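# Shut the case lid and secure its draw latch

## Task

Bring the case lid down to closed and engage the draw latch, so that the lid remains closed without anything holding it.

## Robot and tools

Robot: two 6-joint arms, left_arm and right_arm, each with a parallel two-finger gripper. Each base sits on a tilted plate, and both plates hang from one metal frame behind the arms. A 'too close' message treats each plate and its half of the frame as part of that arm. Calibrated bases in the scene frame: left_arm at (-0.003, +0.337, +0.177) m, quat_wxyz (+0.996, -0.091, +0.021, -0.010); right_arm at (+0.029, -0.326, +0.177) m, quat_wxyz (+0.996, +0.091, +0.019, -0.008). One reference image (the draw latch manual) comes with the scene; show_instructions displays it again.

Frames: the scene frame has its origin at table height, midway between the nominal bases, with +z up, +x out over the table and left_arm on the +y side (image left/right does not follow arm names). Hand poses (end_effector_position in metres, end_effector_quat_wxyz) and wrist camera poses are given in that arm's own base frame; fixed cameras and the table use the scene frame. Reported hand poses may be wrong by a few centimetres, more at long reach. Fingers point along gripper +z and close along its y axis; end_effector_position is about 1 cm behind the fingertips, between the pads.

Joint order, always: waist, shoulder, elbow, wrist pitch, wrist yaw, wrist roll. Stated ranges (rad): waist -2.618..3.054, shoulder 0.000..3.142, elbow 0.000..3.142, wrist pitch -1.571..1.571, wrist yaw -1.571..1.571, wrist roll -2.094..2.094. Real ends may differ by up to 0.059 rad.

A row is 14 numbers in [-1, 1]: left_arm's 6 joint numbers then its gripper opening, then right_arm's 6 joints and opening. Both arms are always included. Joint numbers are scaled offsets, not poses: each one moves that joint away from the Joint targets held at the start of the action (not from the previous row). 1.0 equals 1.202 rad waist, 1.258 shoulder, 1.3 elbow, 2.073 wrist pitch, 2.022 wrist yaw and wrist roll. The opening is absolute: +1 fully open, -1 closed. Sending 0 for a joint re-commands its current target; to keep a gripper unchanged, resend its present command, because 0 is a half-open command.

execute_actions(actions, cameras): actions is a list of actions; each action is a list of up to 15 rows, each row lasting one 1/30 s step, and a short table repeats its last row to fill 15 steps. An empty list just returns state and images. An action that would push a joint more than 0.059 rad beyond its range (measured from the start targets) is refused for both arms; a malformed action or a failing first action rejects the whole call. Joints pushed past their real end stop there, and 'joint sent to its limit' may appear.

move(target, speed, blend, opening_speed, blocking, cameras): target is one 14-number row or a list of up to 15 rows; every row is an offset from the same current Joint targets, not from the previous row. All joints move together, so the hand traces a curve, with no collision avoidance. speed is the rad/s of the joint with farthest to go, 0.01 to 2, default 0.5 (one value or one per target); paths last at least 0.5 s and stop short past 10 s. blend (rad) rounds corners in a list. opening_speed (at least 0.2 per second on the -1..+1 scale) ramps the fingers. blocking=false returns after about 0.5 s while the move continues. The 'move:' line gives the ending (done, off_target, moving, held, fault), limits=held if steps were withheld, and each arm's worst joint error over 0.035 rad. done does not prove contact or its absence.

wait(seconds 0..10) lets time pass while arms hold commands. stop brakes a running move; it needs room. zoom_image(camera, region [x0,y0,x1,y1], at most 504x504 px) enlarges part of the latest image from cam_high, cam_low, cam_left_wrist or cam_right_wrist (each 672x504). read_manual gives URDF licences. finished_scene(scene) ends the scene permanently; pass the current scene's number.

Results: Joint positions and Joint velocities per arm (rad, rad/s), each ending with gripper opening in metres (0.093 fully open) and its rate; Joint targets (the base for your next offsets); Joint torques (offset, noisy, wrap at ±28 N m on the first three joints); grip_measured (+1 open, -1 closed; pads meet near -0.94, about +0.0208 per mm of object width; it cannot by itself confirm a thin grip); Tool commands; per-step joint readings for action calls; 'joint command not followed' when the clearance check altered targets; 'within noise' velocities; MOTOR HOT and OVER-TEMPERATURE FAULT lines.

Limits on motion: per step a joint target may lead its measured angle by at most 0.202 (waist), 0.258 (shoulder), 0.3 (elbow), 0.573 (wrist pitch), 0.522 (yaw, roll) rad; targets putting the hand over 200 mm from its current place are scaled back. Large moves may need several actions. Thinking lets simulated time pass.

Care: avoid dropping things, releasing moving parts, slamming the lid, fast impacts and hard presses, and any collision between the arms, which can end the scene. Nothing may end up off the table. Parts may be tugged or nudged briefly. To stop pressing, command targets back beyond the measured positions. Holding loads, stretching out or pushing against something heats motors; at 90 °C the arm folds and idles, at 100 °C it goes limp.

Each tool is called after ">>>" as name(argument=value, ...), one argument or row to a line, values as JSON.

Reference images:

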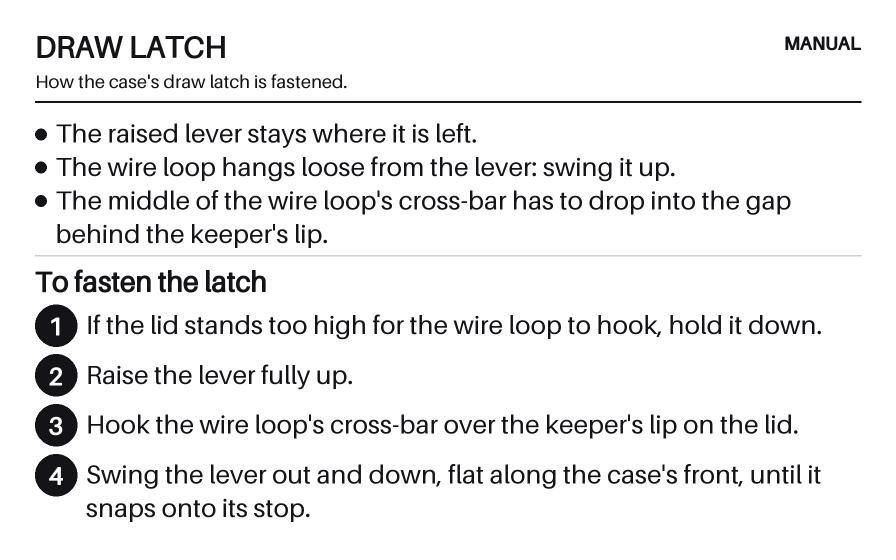

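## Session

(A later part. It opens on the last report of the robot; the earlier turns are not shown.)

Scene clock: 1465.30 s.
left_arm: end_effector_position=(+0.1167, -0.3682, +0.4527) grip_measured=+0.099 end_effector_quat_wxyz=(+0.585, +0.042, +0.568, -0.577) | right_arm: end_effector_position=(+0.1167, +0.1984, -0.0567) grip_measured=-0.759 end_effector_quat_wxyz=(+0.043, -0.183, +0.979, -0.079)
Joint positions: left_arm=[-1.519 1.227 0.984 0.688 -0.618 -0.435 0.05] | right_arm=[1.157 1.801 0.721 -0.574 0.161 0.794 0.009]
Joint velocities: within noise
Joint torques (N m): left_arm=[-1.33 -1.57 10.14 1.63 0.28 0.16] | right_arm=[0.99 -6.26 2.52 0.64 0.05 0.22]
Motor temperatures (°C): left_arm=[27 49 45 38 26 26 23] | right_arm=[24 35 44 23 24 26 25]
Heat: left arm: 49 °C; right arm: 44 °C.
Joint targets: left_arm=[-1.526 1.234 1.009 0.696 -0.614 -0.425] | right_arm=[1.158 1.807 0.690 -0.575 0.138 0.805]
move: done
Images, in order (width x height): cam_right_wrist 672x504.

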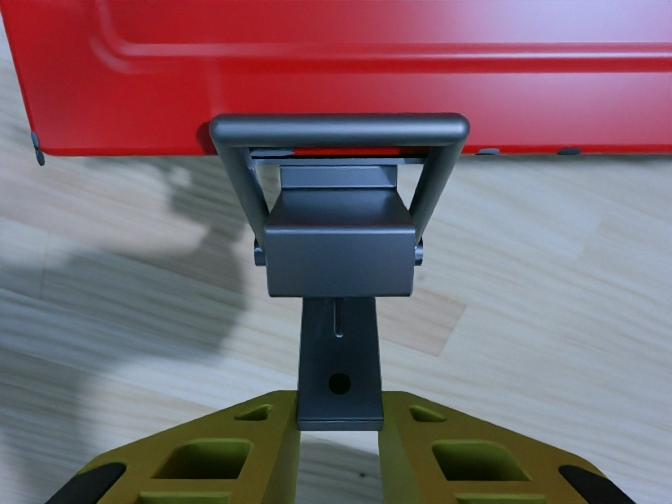

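>>> move(
  target=[0, 0, 0, 0, 0, 0, 0.1, 0.0183, 0.0159, -0.0354, 0.0304, -0.0015, 0.0109, -0.8],
  speed=0.08,
  cameras=["cam_right_wrist", "cam_low"],
)

>>> zoom_image(
  camera="cam_right_wrist",
  region=[180, 20, 500, 320],
)

Scene clock: 1472.83 s.
left_arm: end_effector_position=(+0.1167, -0.3682, +0.4527) grip_measured=+0.099 end_effector_quat_wxyz=(+0.585, +0.042, +0.568, -0.577) | right_arm: end_effector_position=(+0.1051, +0.1919, -0.0655) grip_measured=-0.759 end_effector_quat_wxyz=(+0.037, -0.183, +0.979, -0.076)
Joint positions: left_arm=[-1.519 1.227 0.984 0.688 -0.618 -0.435 0.05] | right_arm=[1.181 1.801 0.669 -0.526 0.145 0.817 0.009]
Joint velocities: within noise
Joint torques (N m): left_arm=[-1.37 -1.59 10.14 1.63 0.28 0.16] | right_arm=[0.76 -3.99 2.8 0.81 0.18 0.17]
Motor temperatures (°C): left_arm=[27 49 45 38 26 26 23] | right_arm=[24 34 43 23 24 26 25]
Heat: left arm: 49 °C; right arm: 43 °C.
Joint targets: left_arm=[-1.526 1.234 1.009 0.696 -0.614 -0.425] | right_arm=[1.180 1.827 0.644 -0.512 0.135 0.827]
move: done
Images, in order (width x height): cam_low 672x504, cam_right_wrist 672x504.

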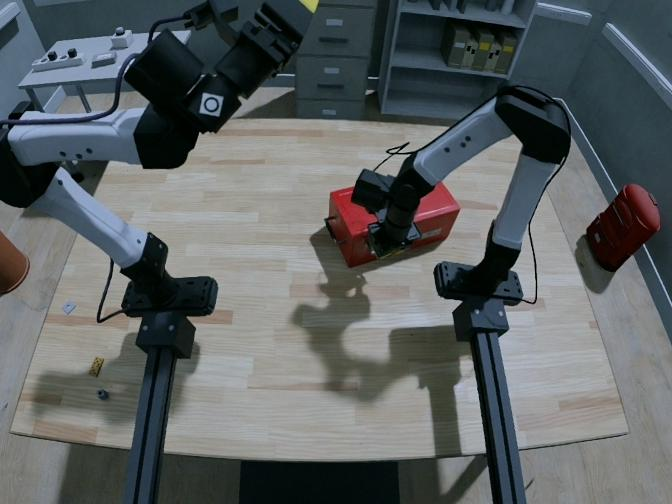

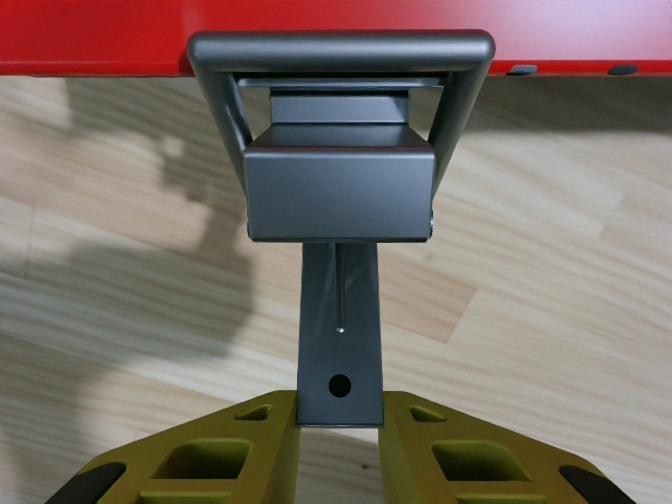

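Scaled by 1.575 from the camera's 672x504 image, which has a finer 960x720 frame.

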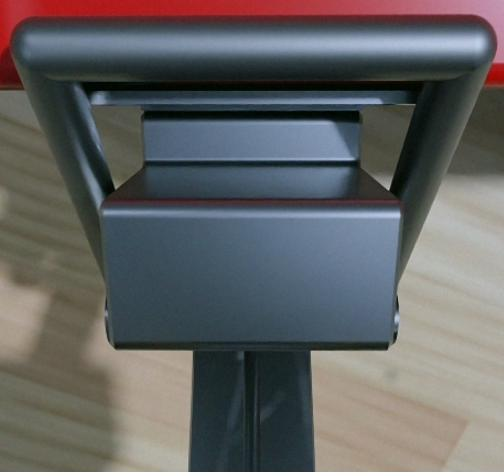

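>>> move(
  target=[0, 0, 0, 0, 0, 0, 0.1, 0.012, 0.0283, -0.02, 0.0232, 0, 0.006, -0.8],
  speed=0.08,
  cameras=["cam_right_wrist"],
)

>>> zoom_image(
  camera="cam_right_wrist",
  region=[180, 0, 500, 300],
)

Scene clock: 1482.37 s.
left_arm: end_effector_position=(+0.1167, -0.3682, +0.4527) grip_measured=+0.099 end_effector_quat_wxyz=(+0.585, +0.042, +0.568, -0.577) | right_arm: end_effector_position=(+0.0957, +0.1862, -0.0786) grip_measured=-0.759 end_effector_quat_wxyz=(+0.024, -0.185, +0.979, -0.080)
Joint positions: left_arm=[-1.519 1.227 0.984 0.688 -0.618 -0.435 0.05] | right_arm=[1.197 1.841 0.639 -0.479 0.126 0.831 0.009]
Joint velocities: within noise
Joint torques (N m): left_arm=[-1.37 -1.55 10.11 1.63 0.28 0.16] | right_arm=[0.64 -4.45 2.78 0.74 0.37 0.15]
Motor temperatures (°C): left_arm=[27 49 46 37 26 26 23] | right_arm=[24 34 43 23 24 26 25]
Heat: left arm: 49 °C; right arm: 43 °C.
Joint targets: left_arm=[-1.526 1.234 1.009 0.696 -0.614 -0.425] | right_arm=[1.195 1.863 0.618 -0.464 0.135 0.839]
move: done
Images, in order (width x height): cam_right_wrist 672x504.

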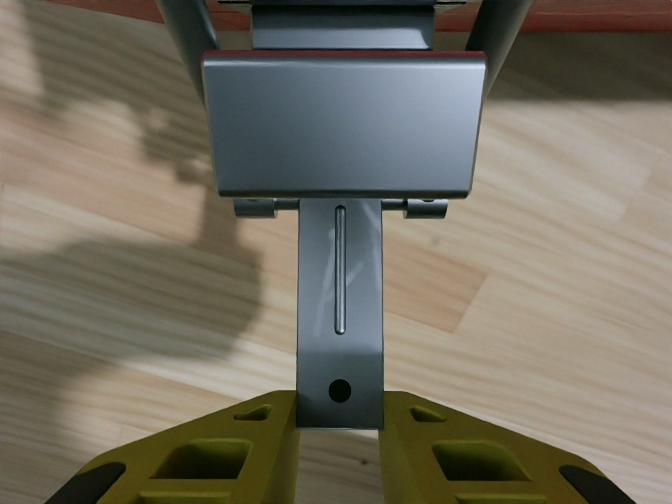

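Scaled by 1.575 from the camera's 672x504 image, which has a finer 960x720 frame.

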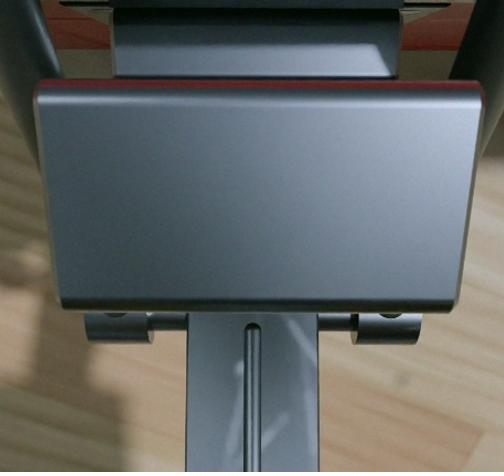

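>>> move(
  target=[
    [0, 0, 0, 0, 0, 0, 0.1, 0, 0, 0, 0, 0, 0, -0.35],
    [0, 0, 0, 0, 0, 0, 0.1, 0, -0.2, 0.034, -0.14, 0, 0, -0.35],
  ],
  speed=0.3,
  cameras=["cam_right_wrist"],
)

>>> zoom_image(
  camera="cam_right_wrist",
  region=[180, 50, 500, 350],
)

Scene clock: 1492.27 s.
left_arm: end_effector_position=(+0.1167, -0.3682, +0.4527) grip_measured=+0.099 end_effector_quat_wxyz=(+0.585, +0.042, +0.568, -0.577) | right_arm: end_effector_position=(+0.0860, +0.1616, -0.0321) grip_measured=-0.352 end_effector_quat_wxyz=(+0.012, -0.186, +0.977, -0.100)
Joint positions: left_arm=[-1.519 1.227 0.984 0.688 -0.618 -0.435 0.05] | right_arm=[1.197 1.625 0.639 -0.742 0.126 0.831 0.028]
Joint velocities: within noise
Joint torques (N m): left_arm=[-1.4 -1.55 10.1 1.63 0.27 0.17] | right_arm=[0.51 -6.63 6.83 0.31 0.37 0.16]
Motor temperatures (°C): left_arm=[27 48 46 37 26 26 23] | right_arm=[24 33 43 23 24 26 25]
Heat: left arm: 48 °C; right arm: 43 °C.
Joint targets: left_arm=[-1.526 1.234 1.009 0.696 -0.614 -0.425] | right_arm=[1.195 1.611 0.662 -0.754 0.135 0.840]
move: done
Images, in order (width x height): cam_right_wrist 672x504.

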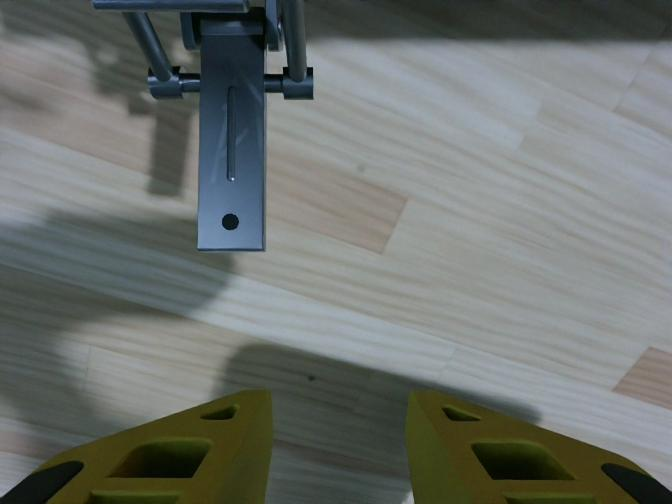

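Scaled by 1.575 from the camera's 672x504 image, which has a finer 960x720 frame.

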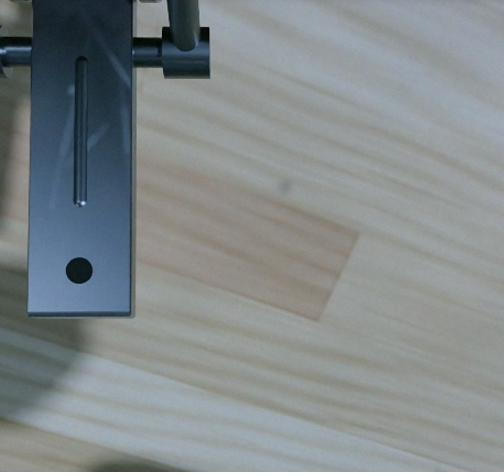

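>>> wait(
  seconds=0,
)

>>> zoom_image(
  camera="cam_right_wrist",
  region=[150, 0, 400, 190],
)

>>> zoom_image(
  camera="cam_low",
  region=[330, 210, 420, 290],
)

Scene clock: 1509.63 s.
left_arm: end_effector_position=(+0.1167, -0.3682, +0.4527) grip_measured=+0.099 end_effector_quat_wxyz=(+0.585, +0.042, +0.568, -0.577) | right_arm: end_effector_position=(+0.0859, +0.1613, -0.0321) grip_measured=-0.352 end_effector_quat_wxyz=(+0.011, -0.186, +0.977, -0.100)
Joint positions: left_arm=[-1.519 1.227 0.984 0.688 -0.618 -0.435 0.05] | right_arm=[1.197 1.625 0.639 -0.744 0.126 0.831 0.028]
Joint velocities: within noise
Joint torques (N m): left_arm=[-1.39 -1.54 10.14 1.62 0.28 0.18] | right_arm=[0.51 -6.63 6.83 0.33 0.37 0.15]
Motor temperatures (°C): left_arm=[27 48 46 37 26 26 23] | right_arm=[24 34 43 23 24 26 24]
Heat: left arm: 48 °C; right arm: 43 °C.
Joint targets: left_arm=[-1.526 1.234 1.009 0.696 -0.614 -0.425] | right_arm=[1.195 1.611 0.662 -0.754 0.135 0.840]
Tool commands: left_gripper/opening=+0.1 right_gripper/opening=-0.35

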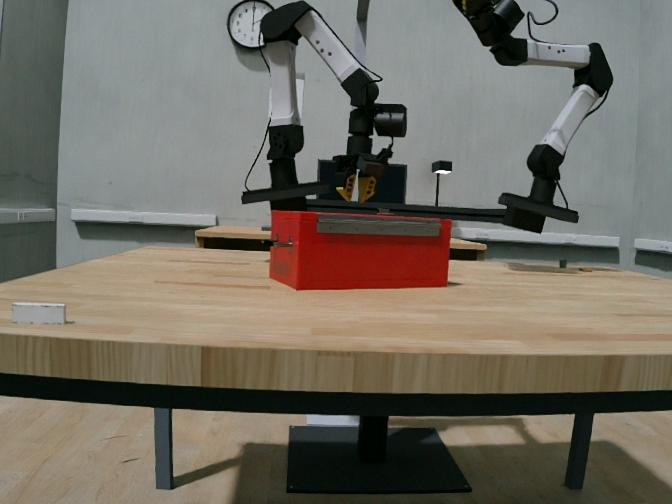

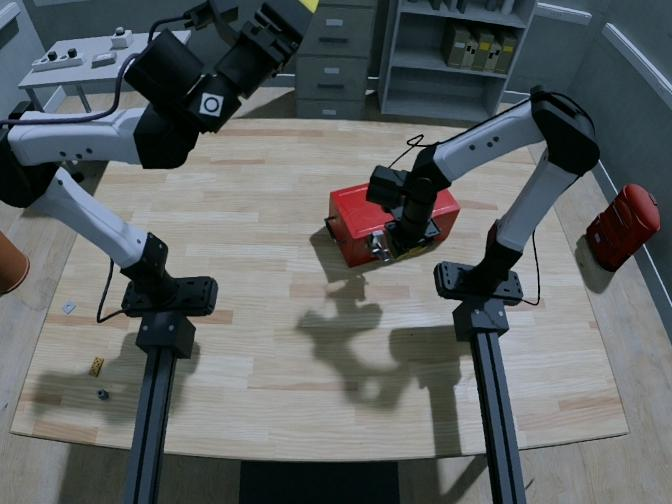

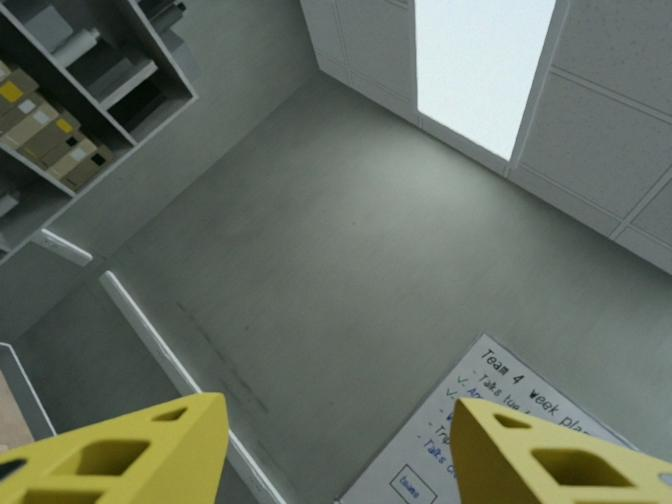

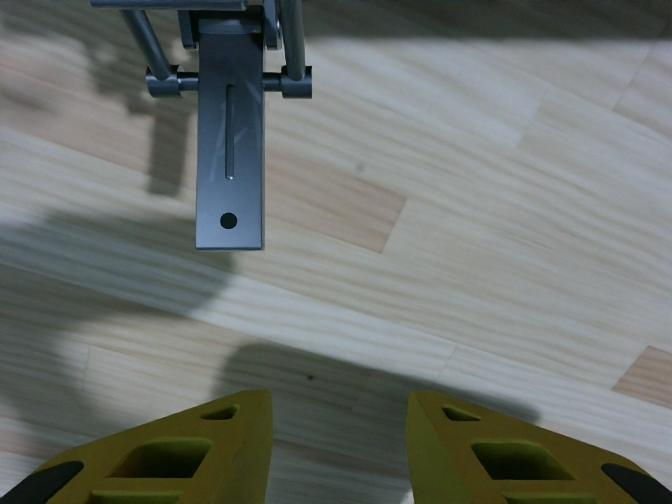

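Scaled by 2.016 from the camera's 672x504 image, which has a finer 960x720 frame.

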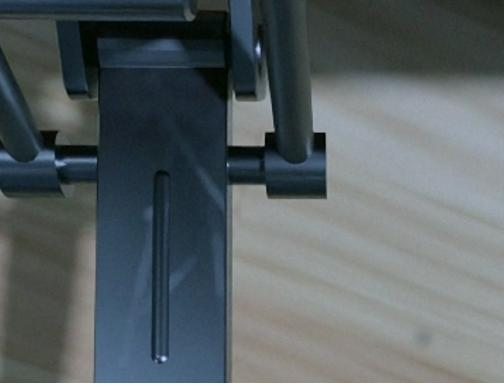

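Scaled by 5.600 from the camera's 672x504 image, which has a finer 960x720 frame.

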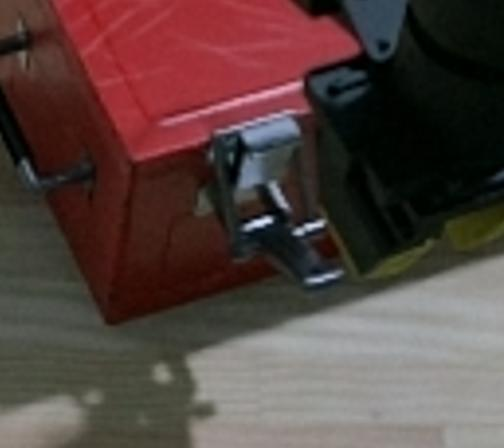

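>>> move(
  target=[0,0,0,0,0,0,0.1,-0.0507,0.1153,0.1554,-0.0236,0.004,-0.0297,-0.35],
  speed=0.25,
  cameras=["cam_right_wrist","cam_low"],
)

>>> zoom_image(
  camera="cam_right_wrist",
  region=[180, 0, 480, 225],
)

Scene clock: 1522.17 s.
left_arm: end_effector_position=(+0.1167, -0.3682, +0.4527) grip_measured=+0.099 end_effector_quat_wxyz=(+0.585, +0.042, +0.568, -0.577) | right_arm: end_effector_position=(+0.1177, +0.2041, -0.0208) grip_measured=-0.352 end_effector_quat_wxyz=(+0.018, -0.178, +0.980, -0.087)
Joint positions: left_arm=[-1.519 1.227 0.984 0.688 -0.618 -0.435 0.05] | right_arm=[1.14 1.744 0.841 -0.791 0.13 0.789 0.028]
Joint velocities: within noise
Joint torques (N m): left_arm=[-1.37 -1.52 10.14 1.62 0.28 0.17] | right_arm=[0.42 -5.57 7.16 0.41 0.41 0.01]
Motor temperatures (°C): left_arm=[27 47 46 37 26 26 23] | right_arm=[24 34 44 23 24 26 24]
Heat: left arm: 47 °C; right arm: 44 °C.
Joint targets: left_arm=[-1.526 1.234 1.009 0.696 -0.614 -0.425] | right_arm=[1.134 1.757 0.864 -0.803 0.143 0.780]
move: done
Images, in order (width x height): cam_low 672x504, cam_right_wrist 672x504.

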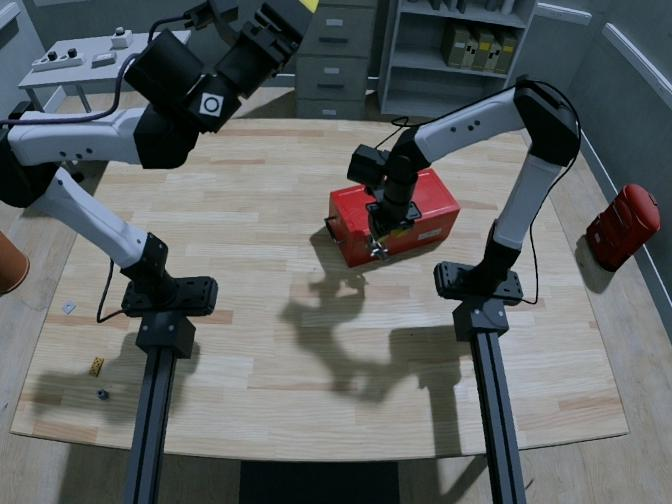

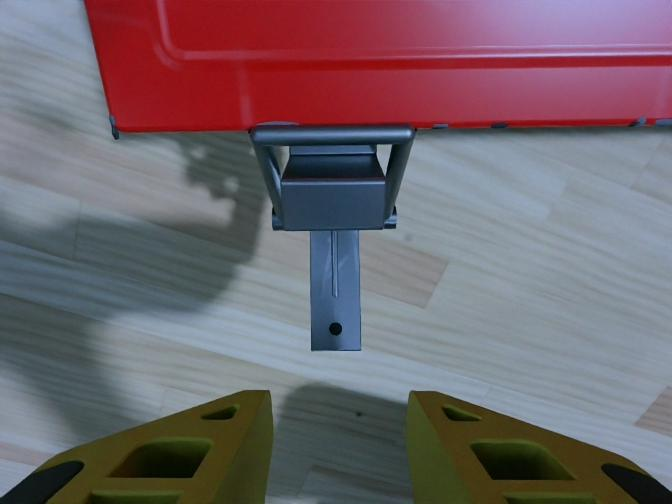

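Scaled by 1.680 from the camera's 672x504 image, which has a finer 960x720 frame.

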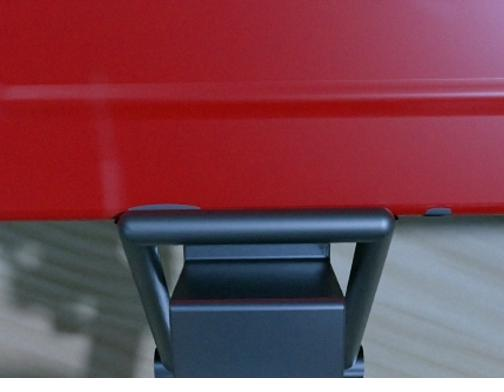

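>>> move(
  target=[0,0,0,0,0,0,0.1,0.0782,0.0143,-0.1938,0.1655,0.0470,0.0415,-1.0],
  speed=0.3,
  opening_speed=1.0,
  cameras=["cam_right_wrist"],
)

>>> zoom_image(
  camera="cam_right_wrist",
  region=[200, 100, 500, 325],
)

Scene clock: 1614.03 s.
left_arm: end_effector_position=(+0.1167, -0.3682, +0.4527) grip_measured=+0.099 end_effector_quat_wxyz=(+0.585, +0.042, +0.568, -0.577) | right_arm: end_effector_position=(+0.1099, +0.1926, -0.0628) grip_measured=-0.979 end_effector_quat_wxyz=(+0.087, -0.184, +0.976, -0.073)
Joint positions: left_arm=[-1.519 1.227 0.984 0.688 -0.618 -0.435 0.05] | right_arm=[1.222 1.764 0.625 -0.47 0.225 0.854 0]
Joint velocities: within noise
Joint torques (N m): left_arm=[-1.33 -1.55 10.13 1.62 0.28 0.17] | right_arm=[1.21 -5.23 3.81 0.92 0.48 0.17]
Motor temperatures (°C): left_arm=[27 44 47 36 26 26 23] | right_arm=[24 33 46 23 24 26 23]
Heat: left arm: 47 °C; right arm: 46 °C.
Joint targets: left_arm=[-1.526 1.234 1.009 0.696 -0.614 -0.425] | right_arm=[1.228 1.774 0.612 -0.460 0.238 0.863]
move: done
Images, in order (width x height): cam_right_wrist 672x504.

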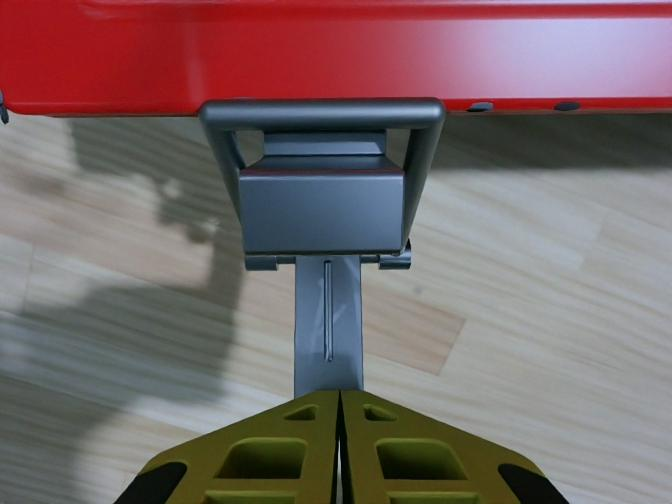

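Scaled by 1.680 from the camera's 672x504 image, which has a finer 960x720 frame.

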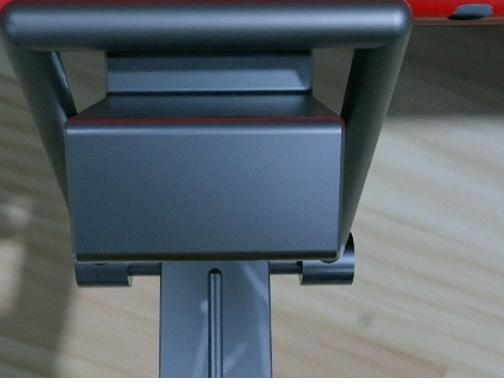

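>>> move(
  target=[
    [0,0,0,0,0,0,0.1,0.0275,0.0453,-0.04,0.0487,0.0054,0.0188,-1.0],
    [0,0,0,0,0,0,0.1,0.1356,0.0731,-0.1408,0.1577,0.0712,0.0717,-1.0],
  ],
  speed=0.12,
  blend=0.01,
  cameras=["cam_right_wrist"],
)

>>> zoom_image(
  camera="cam_right_wrist",
  region=[200, 100, 500, 325],
)

Scene clock: 1642.37 s.
left_arm: end_effector_position=(+0.1167, -0.3682, +0.4527) grip_measured=+0.099 end_effector_quat_wxyz=(+0.585, +0.042, +0.568, -0.577) | right_arm: end_effector_position=(+0.0956, +0.1810, -0.0965) grip_measured=-0.979 end_effector_quat_wxyz=(+0.173, -0.187, +0.965, -0.060)
Joint positions: left_arm=[-1.519 1.227 0.984 0.688 -0.618 -0.435 0.05] | right_arm=[1.386 1.854 0.442 -0.143 0.368 0.999 0]
Joint velocities: within noise
Joint torques (N m): left_arm=[-1.39 -1.54 10.09 1.62 0.27 0.17] | right_arm=[0.98 -4.68 2.73 1.01 0.6 0.16]
Motor temperatures (°C): left_arm=[27 44 48 36 26 26 23] | right_arm=[24 32 45 24 24 26 24]
Heat: left arm: 48 °C; right arm: 45 °C.
Joint targets: left_arm=[-1.526 1.234 1.009 0.696 -0.614 -0.425] | right_arm=[1.391 1.866 0.429 -0.133 0.383 1.008]
move: done
Images, in order (width x height): cam_right_wrist 672x504.

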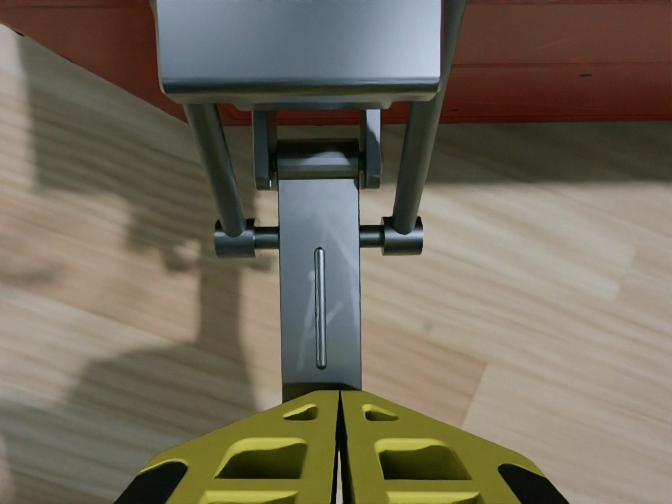

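Scaled by 1.680 from the camera's 672x504 image, which has a finer 960x720 frame.

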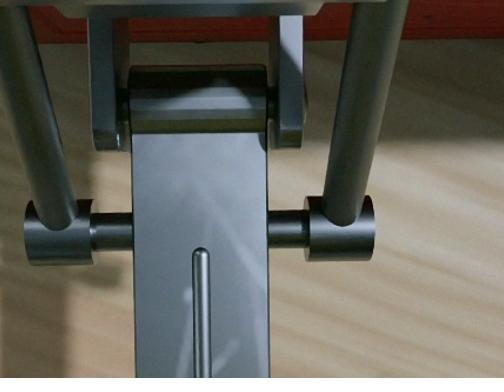

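>>> move(
  target=[0,0,0,0,0,0,0.1,-0.2138,-0.0866,0.3346,-0.3232,-0.1187,-0.1128,-1.0],
  speed=0.35,
  cameras=["cam_right_wrist","cam_low"],
)

>>> zoom_image(
  camera="cam_right_wrist",
  region=[230, 90, 450, 255],
)

Scene clock: 1648.50 s.
left_arm: end_effector_position=(+0.1167, -0.3682, +0.4527) grip_measured=+0.099 end_effector_quat_wxyz=(+0.585, +0.042, +0.568, -0.577) | right_arm: end_effector_position=(+0.1202, +0.1987, -0.0266) grip_measured=-0.979 end_effector_quat_wxyz=(+0.020, -0.179, +0.978, -0.107)
Joint positions: left_arm=[-1.519 1.227 0.984 0.688 -0.618 -0.435 0.05] | right_arm=[1.14 1.775 0.842 -0.791 0.156 0.79 0]
Joint velocities: within noise
Joint torques (N m): left_arm=[-1.35 -1.58 10.11 1.63 0.28 0.16] | right_arm=[0.47 -8.8 6.9 0.31 0.13 -0.04]
Motor temperatures (°C): left_arm=[27 44 48 36 26 26 23] | right_arm=[24 32 44 24 24 26 24]
Heat: left arm: 48 °C; right arm: 44 °C.
Joint targets: left_arm=[-1.526 1.234 1.009 0.696 -0.614 -0.425] | right_arm=[1.134 1.757 0.864 -0.803 0.142 0.780]
move: done
Images, in order (width x height): cam_low 672x504, cam_right_wrist 672x504.

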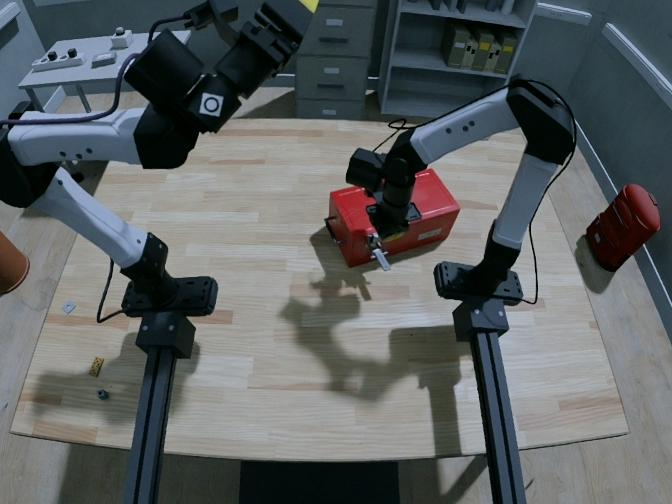

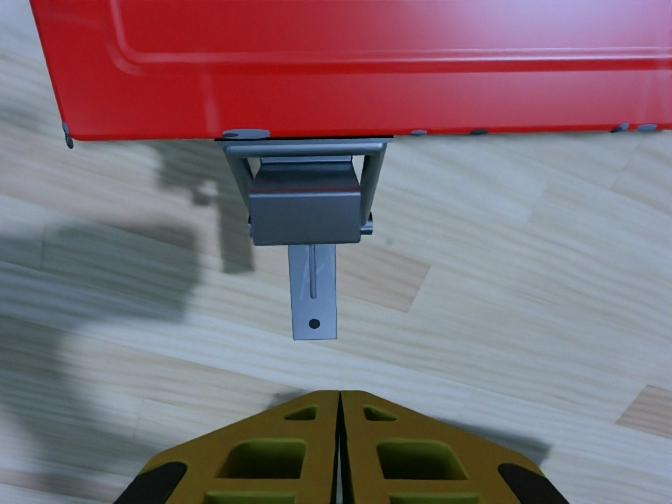

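Scaled by 2.291 from the camera's 672x504 image, which has a finer 960x720 frame.

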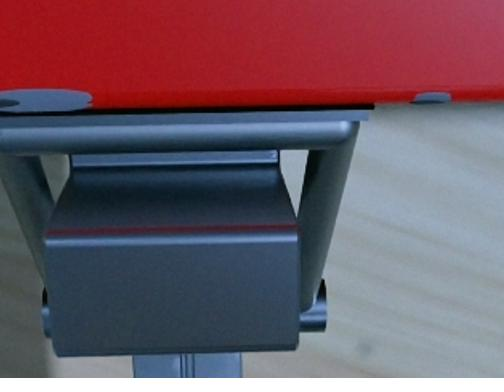

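>>> move(
  target=[
    [0,0,0,0,0,0,0.1,0.0782,0.0135,-0.1938,0.1655,0.0475,0.0410,-1.0],
    [0,0,0,0,0,0,0.1,0.2138,0.0866,-0.3346,0.3232,0.1192,0.1128,-1.0],
    [0,0,0,0,0,0,0.1,0.3220,0.1995,-0.4031,0.4520,0.1958,0.1632,-1.0],
    [0,0,0,0,0,0,0.1,0.4060,0.3450,-0.3331,0.4708,0.2685,0.2804,-1.0],
  ],
  speed=[0.35,0.2,0.12,0.12],
  blend=0.01,
  cameras=["cam_right_wrist","cam_low"],
)

Scene clock: 1740.73 s.
left_arm: end_effector_position=(+0.1167, -0.3682, +0.4527) grip_measured=+0.099 end_effector_quat_wxyz=(+0.585, +0.042, +0.568, -0.577) | right_arm: end_effector_position=(+0.0962, +0.1704, -0.1275) grip_measured=-0.979 end_effector_quat_wxyz=(+0.323, -0.145, +0.933, -0.063)
Joint positions: left_arm=[-1.519 1.227 0.984 0.688 -0.618 -0.435 0.05] | right_arm=[1.62 2.179 0.403 0.136 0.669 1.336 0]
Joint velocities: within noise
Joint torques (N m): left_arm=[-1.36 -1.59 10.11 1.61 0.28 0.17] | right_arm=[0.5 -5.45 3.92 1.13 0.87 0.23]
Motor temperatures (°C): left_arm=[27 42 49 35 26 26 23] | right_arm=[24 34 45 23 24 26 24]
Heat: left arm: 49 °C; right arm: 45 °C.
Joint targets: left_arm=[-1.526 1.234 1.009 0.696 -0.614 -0.425] | right_arm=[1.622 2.192 0.431 0.173 0.685 1.347]
move: off_target (right_arm); right_arm: the wrist pitch is farthest, 0.037 rad from its target
Images, in order (width x height): cam_low 672x504, cam_right_wrist 672x504.

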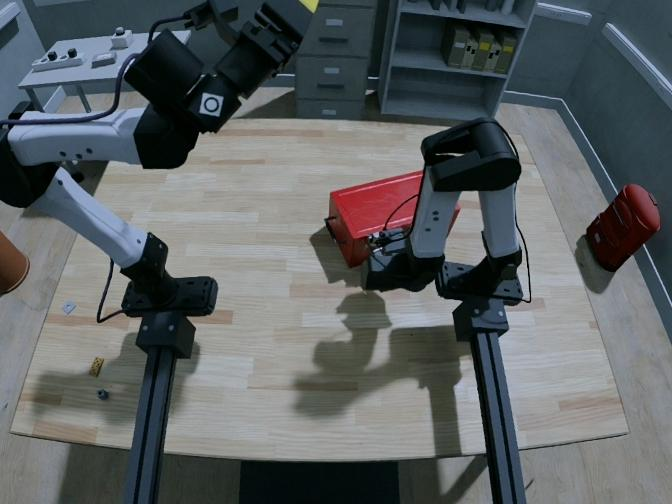

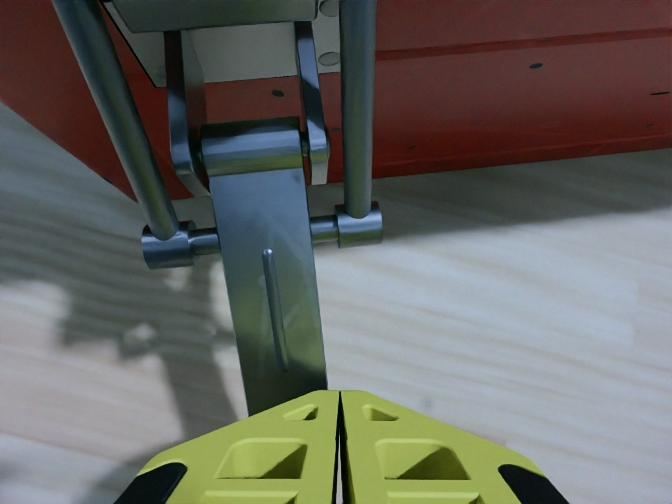

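>>> move(
  target=[
    [0,0,0,0,0,0,0.1,0,-0.0636,0,0,0,0,-1.0],
    [0,0,0,0,0,0,0.1,0.0067,-0.0612,0.0146,-0.0048,0,0.0045,-1.0],
  ],
  speed=[0.15,0.15],
  cameras=["cam_right_wrist"],
)

Scene clock: 1758.20 s.
left_arm: end_effector_position=(+0.1167, -0.3682, +0.4527) grip_measured=+0.099 end_effector_quat_wxyz=(+0.585, +0.042, +0.568, -0.577) | right_arm: end_effector_position=(+0.0944, +0.2026, -0.1189) grip_measured=-0.979 end_effector_quat_wxyz=(+0.331, -0.125, +0.935, -0.012)
Joint positions: left_arm=[-1.519 1.227 0.984 0.688 -0.618 -0.435 0.05] | right_arm=[1.625 2.132 0.439 0.157 0.674 1.347 0]
Joint velocities: within noise
Joint torques (N m): left_arm=[-1.35 -1.57 10.11 1.62 0.27 0.17] | right_arm=[0.76 -8.81 3.23 1.02 0.8 0.17]
Motor temperatures (°C): left_arm=[27 41 49 35 27 26 23] | right_arm=[24 33 44 24 24 26 24]
Heat: left arm: 49 °C; right arm: 44 °C.
Joint targets: left_arm=[-1.526 1.234 1.009 0.696 -0.614 -0.425] | right_arm=[1.630 2.115 0.450 0.163 0.685 1.356]
move: done
Images, in order (width x height): cam_right_wrist 672x504.

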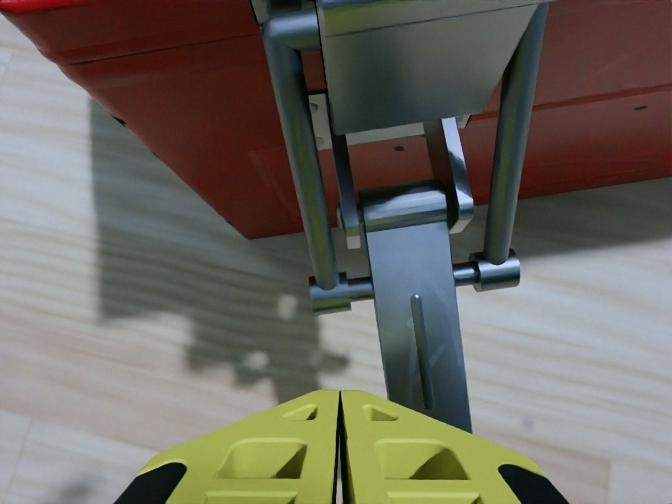

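>>> move(
  target=[0,0,0,0,0,0,0.1,0,0.0024,-0.0077,-0.0425,0,0,-1.0],
  speed=0.15,
  cameras=["cam_right_wrist"],
)

Scene clock: 1765.77 s.
left_arm: end_effector_position=(+0.1167, -0.3682, +0.4527) grip_measured=+0.099 end_effector_quat_wxyz=(+0.585, +0.042, +0.568, -0.577) | right_arm: end_effector_position=(+0.0951, +0.1884, -0.1189) grip_measured=-0.979 end_effector_quat_wxyz=(+0.328, -0.136, +0.934, -0.044)
Joint positions: left_arm=[-1.519 1.227 0.984 0.688 -0.618 -0.435 0.05] | right_arm=[1.625 2.132 0.439 0.087 0.674 1.348 0]
Joint velocities: left_arm=[within noise] | right_arm=[0.007 -0.007 -0.002 -0.154 -0.007 0.051 0]
Joint torques (N m): left_arm=[-1.36 -1.54 10.13 1.63 0.28 0.17] | right_arm=[0.77 -8.38 2.37 0.69 0.81 0.15]
Motor temperatures (°C): left_arm=[27 41 49 35 27 26 23] | right_arm=[24 34 43 24 24 26 24]
Heat: left arm: 49 °C; right arm: 43 °C.
Joint targets: left_arm=[-1.526 1.234 1.009 0.696 -0.614 -0.425] | right_arm=[1.630 2.118 0.440 0.075 0.685 1.357]
move: done
Images, in order (width x height): cam_right_wrist 672x504.

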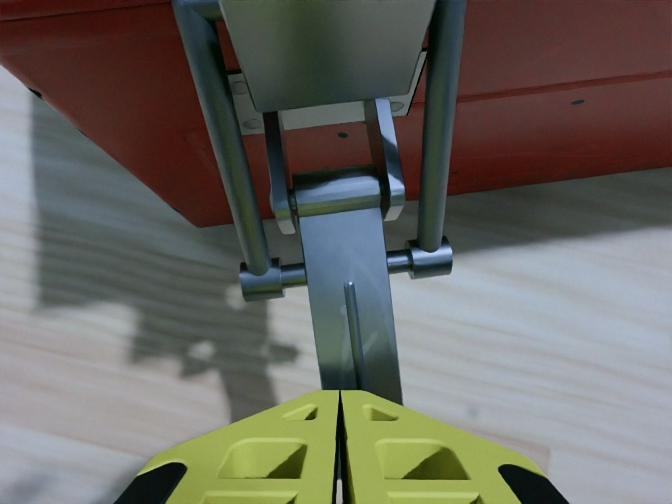

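>>> move(
  target=[
    [0,0,0,0,0,0,0.1,0,0.0644,0.0077,0.0386,0,0,-1.0],
    [0,0,0,0,0,0,0.1,0.0507,0.2289,0.1031,0.0082,0.0742,0.1152,-1.0],
  ],
  speed=[0.12,0.12],
  blend=0.01,
  cameras=["cam_right_wrist"],
)

Scene clock: 1774.00 s.
left_arm: end_effector_position=(+0.1167, -0.3682, +0.4527) grip_measured=+0.099 end_effector_quat_wxyz=(+0.585, +0.042, +0.568, -0.577) | right_arm: end_effector_position=(+0.1034, +0.1881, -0.1391) grip_measured=-0.979 end_effector_quat_wxyz=(+0.414, -0.091, +0.904, -0.056)
Joint positions: left_arm=[-1.519 1.227 0.984 0.688 -0.618 -0.435 0.05] | right_arm=[1.697 2.381 0.555 0.071 0.847 1.579 0]
Joint velocities: within noise
Joint torques (N m): left_arm=[-1.36 -1.54 10.13 1.63 0.28 0.16] | right_arm=[-0.14 -5.59 2.73 0.66 0.65 0.14]
Motor temperatures (°C): left_arm=[27 41 49 35 27 26 23] | right_arm=[24 34 43 24 24 26 24]
Heat: left arm: 49 °C; right arm: 43 °C.
Joint targets: left_arm=[-1.526 1.234 1.009 0.696 -0.614 -0.425] | right_arm=[1.691 2.405 0.574 0.091 0.835 1.589]
move: done
Images, in order (width x height): cam_right_wrist 672x504.

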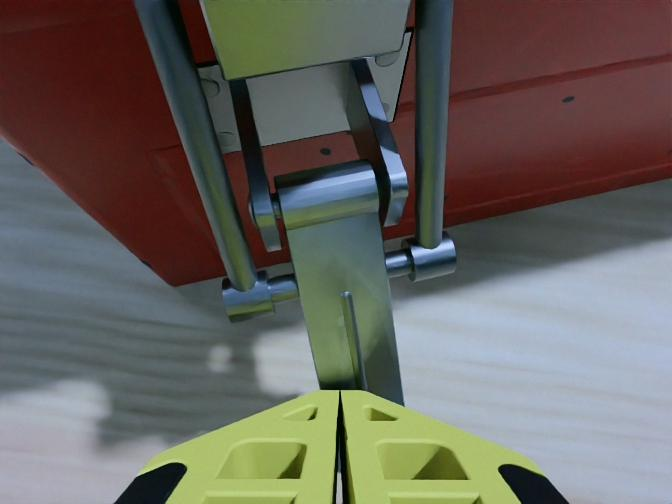

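>>> move(
  target=[0,0,0,0,0,0,0.1,-0.005,0.1312,0.1085,-0.0608,0.0569,0.0856,-1.0],
  speed=0.12,
  cameras=["cam_right_wrist"],
)

Scene clock: 1780.40 s.
left_arm: end_effector_position=(+0.1167, -0.3682, +0.4527) grip_measured=+0.099 end_effector_quat_wxyz=(+0.585, +0.042, +0.568, -0.577) | right_arm: end_effector_position=(+0.1139, +0.1933, -0.1579) grip_measured=-0.979 end_effector_quat_wxyz=(+0.463, -0.040, +0.883, -0.066)
Joint positions: left_arm=[-1.519 1.227 0.984 0.688 -0.618 -0.435 0.05] | right_arm=[1.69 2.555 0.705 -0.023 0.941 1.753 0]
Joint velocities: within noise
Joint torques (N m): left_arm=[-1.36 -1.57 10.13 1.63 0.28 0.17] | right_arm=[-0.03 -7.49 1.72 0 0.93 0.15]
Motor temperatures (°C): left_arm=[27 41 49 35 27 26 23] | right_arm=[24 34 42 24 24 26 24]
Heat: left arm: 49 °C; right arm: 42 °C.
Joint targets: left_arm=[-1.526 1.234 1.009 0.696 -0.614 -0.425] | right_arm=[1.685 2.570 0.715 -0.034 0.950 1.763]
move: done
Images, in order (width x height): cam_right_wrist 672x504.

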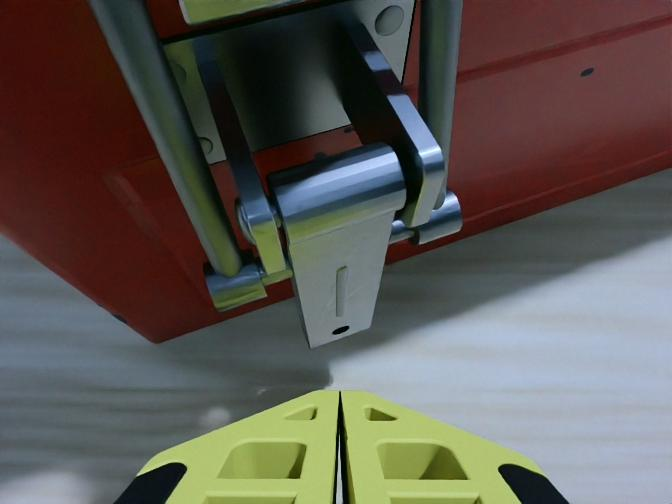

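>>> move(
  target=[
    [0,0,0,0,0,0,0.1,-0.0499,0.0810,0.0284,0.0579,0.0504,-0.0455,-1.0],
    [0,0,0,0,0,0,0.1,-0.0757,0.0795,0.0192,0.0844,0.0544,-0.0727,-1.0],
  ],
  speed=[0.12,0.06],
  blend=0.01,
  cameras=["cam_right_wrist"],
)

Scene clock: 1784.80 s.
left_arm: end_effector_position=(+0.1167, -0.3682, +0.4527) grip_measured=+0.099 end_effector_quat_wxyz=(+0.585, +0.042, +0.568, -0.577) | right_arm: end_effector_position=(+0.1373, +0.1944, -0.1682) grip_measured=-0.979 end_effector_quat_wxyz=(+0.498, -0.054, +0.862, -0.081)
Joint positions: left_arm=[-1.519 1.227 0.984 0.688 -0.618 -0.435 0.05] | right_arm=[1.612 2.653 0.737 0.105 1.04 1.626 0]
Joint velocities: within noise
Joint torques (N m): left_arm=[-1.37 -1.54 10.13 1.64 0.27 0.17] | right_arm=[-0.98 -7.61 0.91 0.71 1.07 0.02]
Motor temperatures (°C): left_arm=[27 41 49 35 27 26 23] | right_arm=[24 34 42 24 24 26 24]
Heat: left arm: 49 °C; right arm: 42 °C.
Joint targets: left_arm=[-1.526 1.234 1.009 0.696 -0.614 -0.425] | right_arm=[1.594 2.671 0.740 0.141 1.060 1.615]
move: off_target (right_arm); right_arm: the wrist pitch is farthest, 0.036 rad from its target
Images, in order (width x height): cam_right_wrist 672x504.

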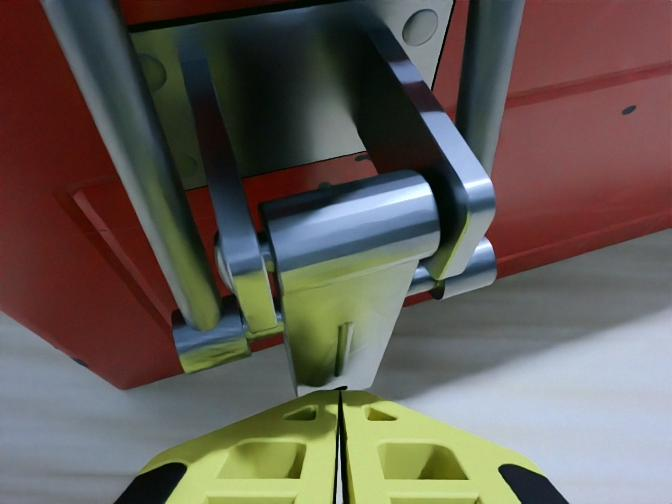

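>>> move(
  target=[0,0,0,0,0,0,0.1,-0.0233,-0.0016,-0.0054,0.0251,0.0035,-0.0272,-1.0],
  speed=0.08,
  cameras=["cam_right_wrist"],
)

Scene clock: 1788.50 s.
left_arm: end_effector_position=(+0.1167, -0.3682, +0.4527) grip_measured=+0.099 end_effector_quat_wxyz=(+0.585, +0.042, +0.568, -0.577) | right_arm: end_effector_position=(+0.1433, +0.1989, -0.1686) grip_measured=-0.979 end_effector_quat_wxyz=(+0.499, -0.053, +0.861, -0.078)
Joint positions: left_arm=[-1.519 1.227 0.984 0.688 -0.618 -0.435 0.05] | right_arm=[1.584 2.653 0.737 0.157 1.049 1.571 0]
Joint velocities: within noise
Joint torques (N m): left_arm=[-1.28 -1.59 10.11 1.62 0.28 0.17] | right_arm=[-0.92 -7.91 0.46 0.82 1.05 0.01]
Motor temperatures (°C): left_arm=[27 41 49 35 27 26 23] | right_arm=[24 34 42 24 24 26 24]
Heat: left arm: 49 °C; right arm: 42 °C.
Joint targets: left_arm=[-1.526 1.234 1.009 0.696 -0.614 -0.425] | right_arm=[1.566 2.669 0.733 0.192 1.068 1.560]
move: off_target (right_arm); right_arm: the wrist pitch is farthest, 0.036 rad from its target
Images, in order (width x height): cam_right_wrist 672x504.

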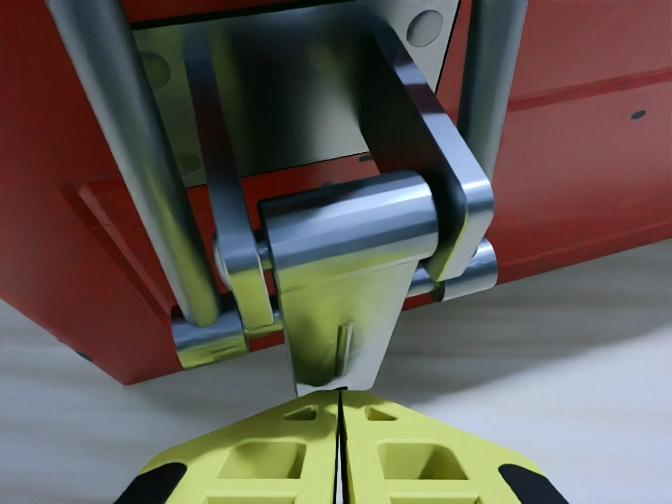

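>>> move(
  target=[
    [0,0,0,0,0,0,0.1,0.0491,0.0024,0.0146,-0.0516,-0.0079,0.0544,-1.0],
    [0,0,0,0,0,0,0.1,0.099,-0.0787,-0.0138,-0.1090,-0.0584,0.1004,-1.0],
    [0,0,0,0,0,0,0.1,0.0532,-0.4380,-0.2254,-0.0564,-0.1894,-0.1009,-1.0],
  ],
  speed=[0.15,0.2,0.35],
  blend=0.02,
)

>>> zoom_image(
  camera="cam_low",
  region=[320, 160, 470, 290],
)

Scene clock: 1796.67 s.
left_arm: end_effector_position=(+0.1167, -0.3682, +0.4527) grip_measured=+0.099 end_effector_quat_wxyz=(+0.585, +0.042, +0.568, -0.577) | right_arm: end_effector_position=(+0.0964, +0.1898, -0.1163) grip_measured=-0.979 end_effector_quat_wxyz=(+0.340, -0.135, +0.929, -0.047)
Joint positions: left_arm=[-1.519 1.227 0.984 0.688 -0.618 -0.435 0.05] | right_arm=[1.636 2.136 0.45 0.066 0.7 1.366 0]
Joint velocities: within noise
Joint torques (N m): left_arm=[-1.35 -1.59 10.1 1.63 0.28 0.17] | right_arm=[-0.1 -8.83 1.5 0.85 0.53 -0.03]
Motor temperatures (°C): left_arm=[27 40 49 35 27 26 23] | right_arm=[24 34 41 24 24 26 24]
Heat: left arm: 49 °C; right arm: 41 °C.
Joint targets: left_arm=[-1.526 1.234 1.009 0.696 -0.614 -0.425] | right_arm=[1.630 2.117 0.440 0.076 0.684 1.356]
move: done

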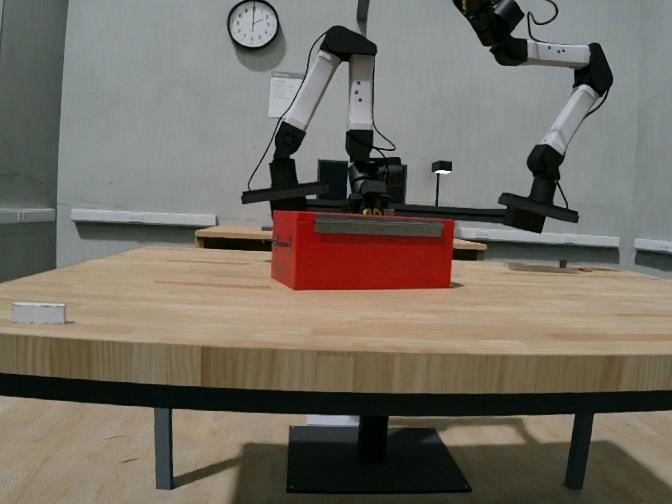

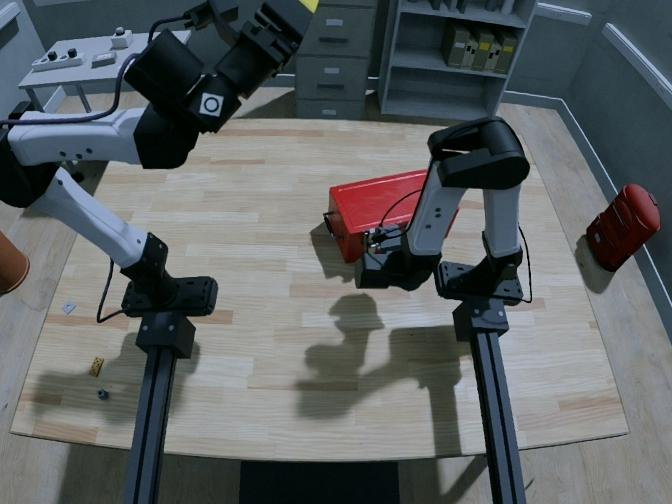

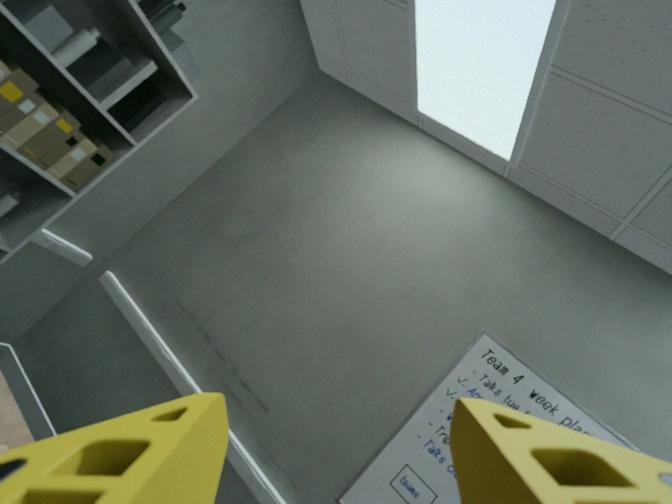

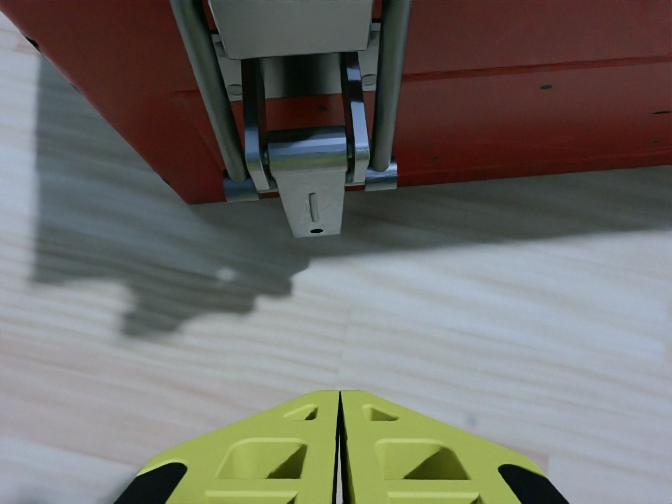

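Scaled by 3.360 from the camera's 672x504 image, which has a finer 960x720 frame.

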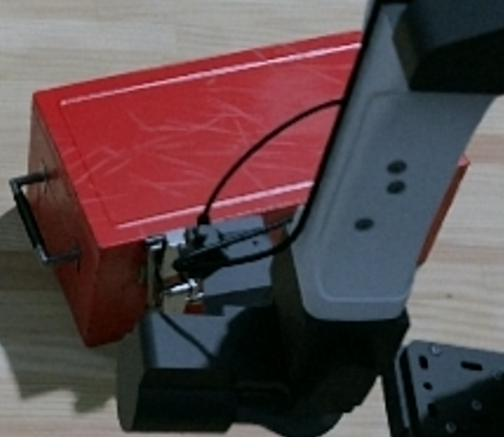

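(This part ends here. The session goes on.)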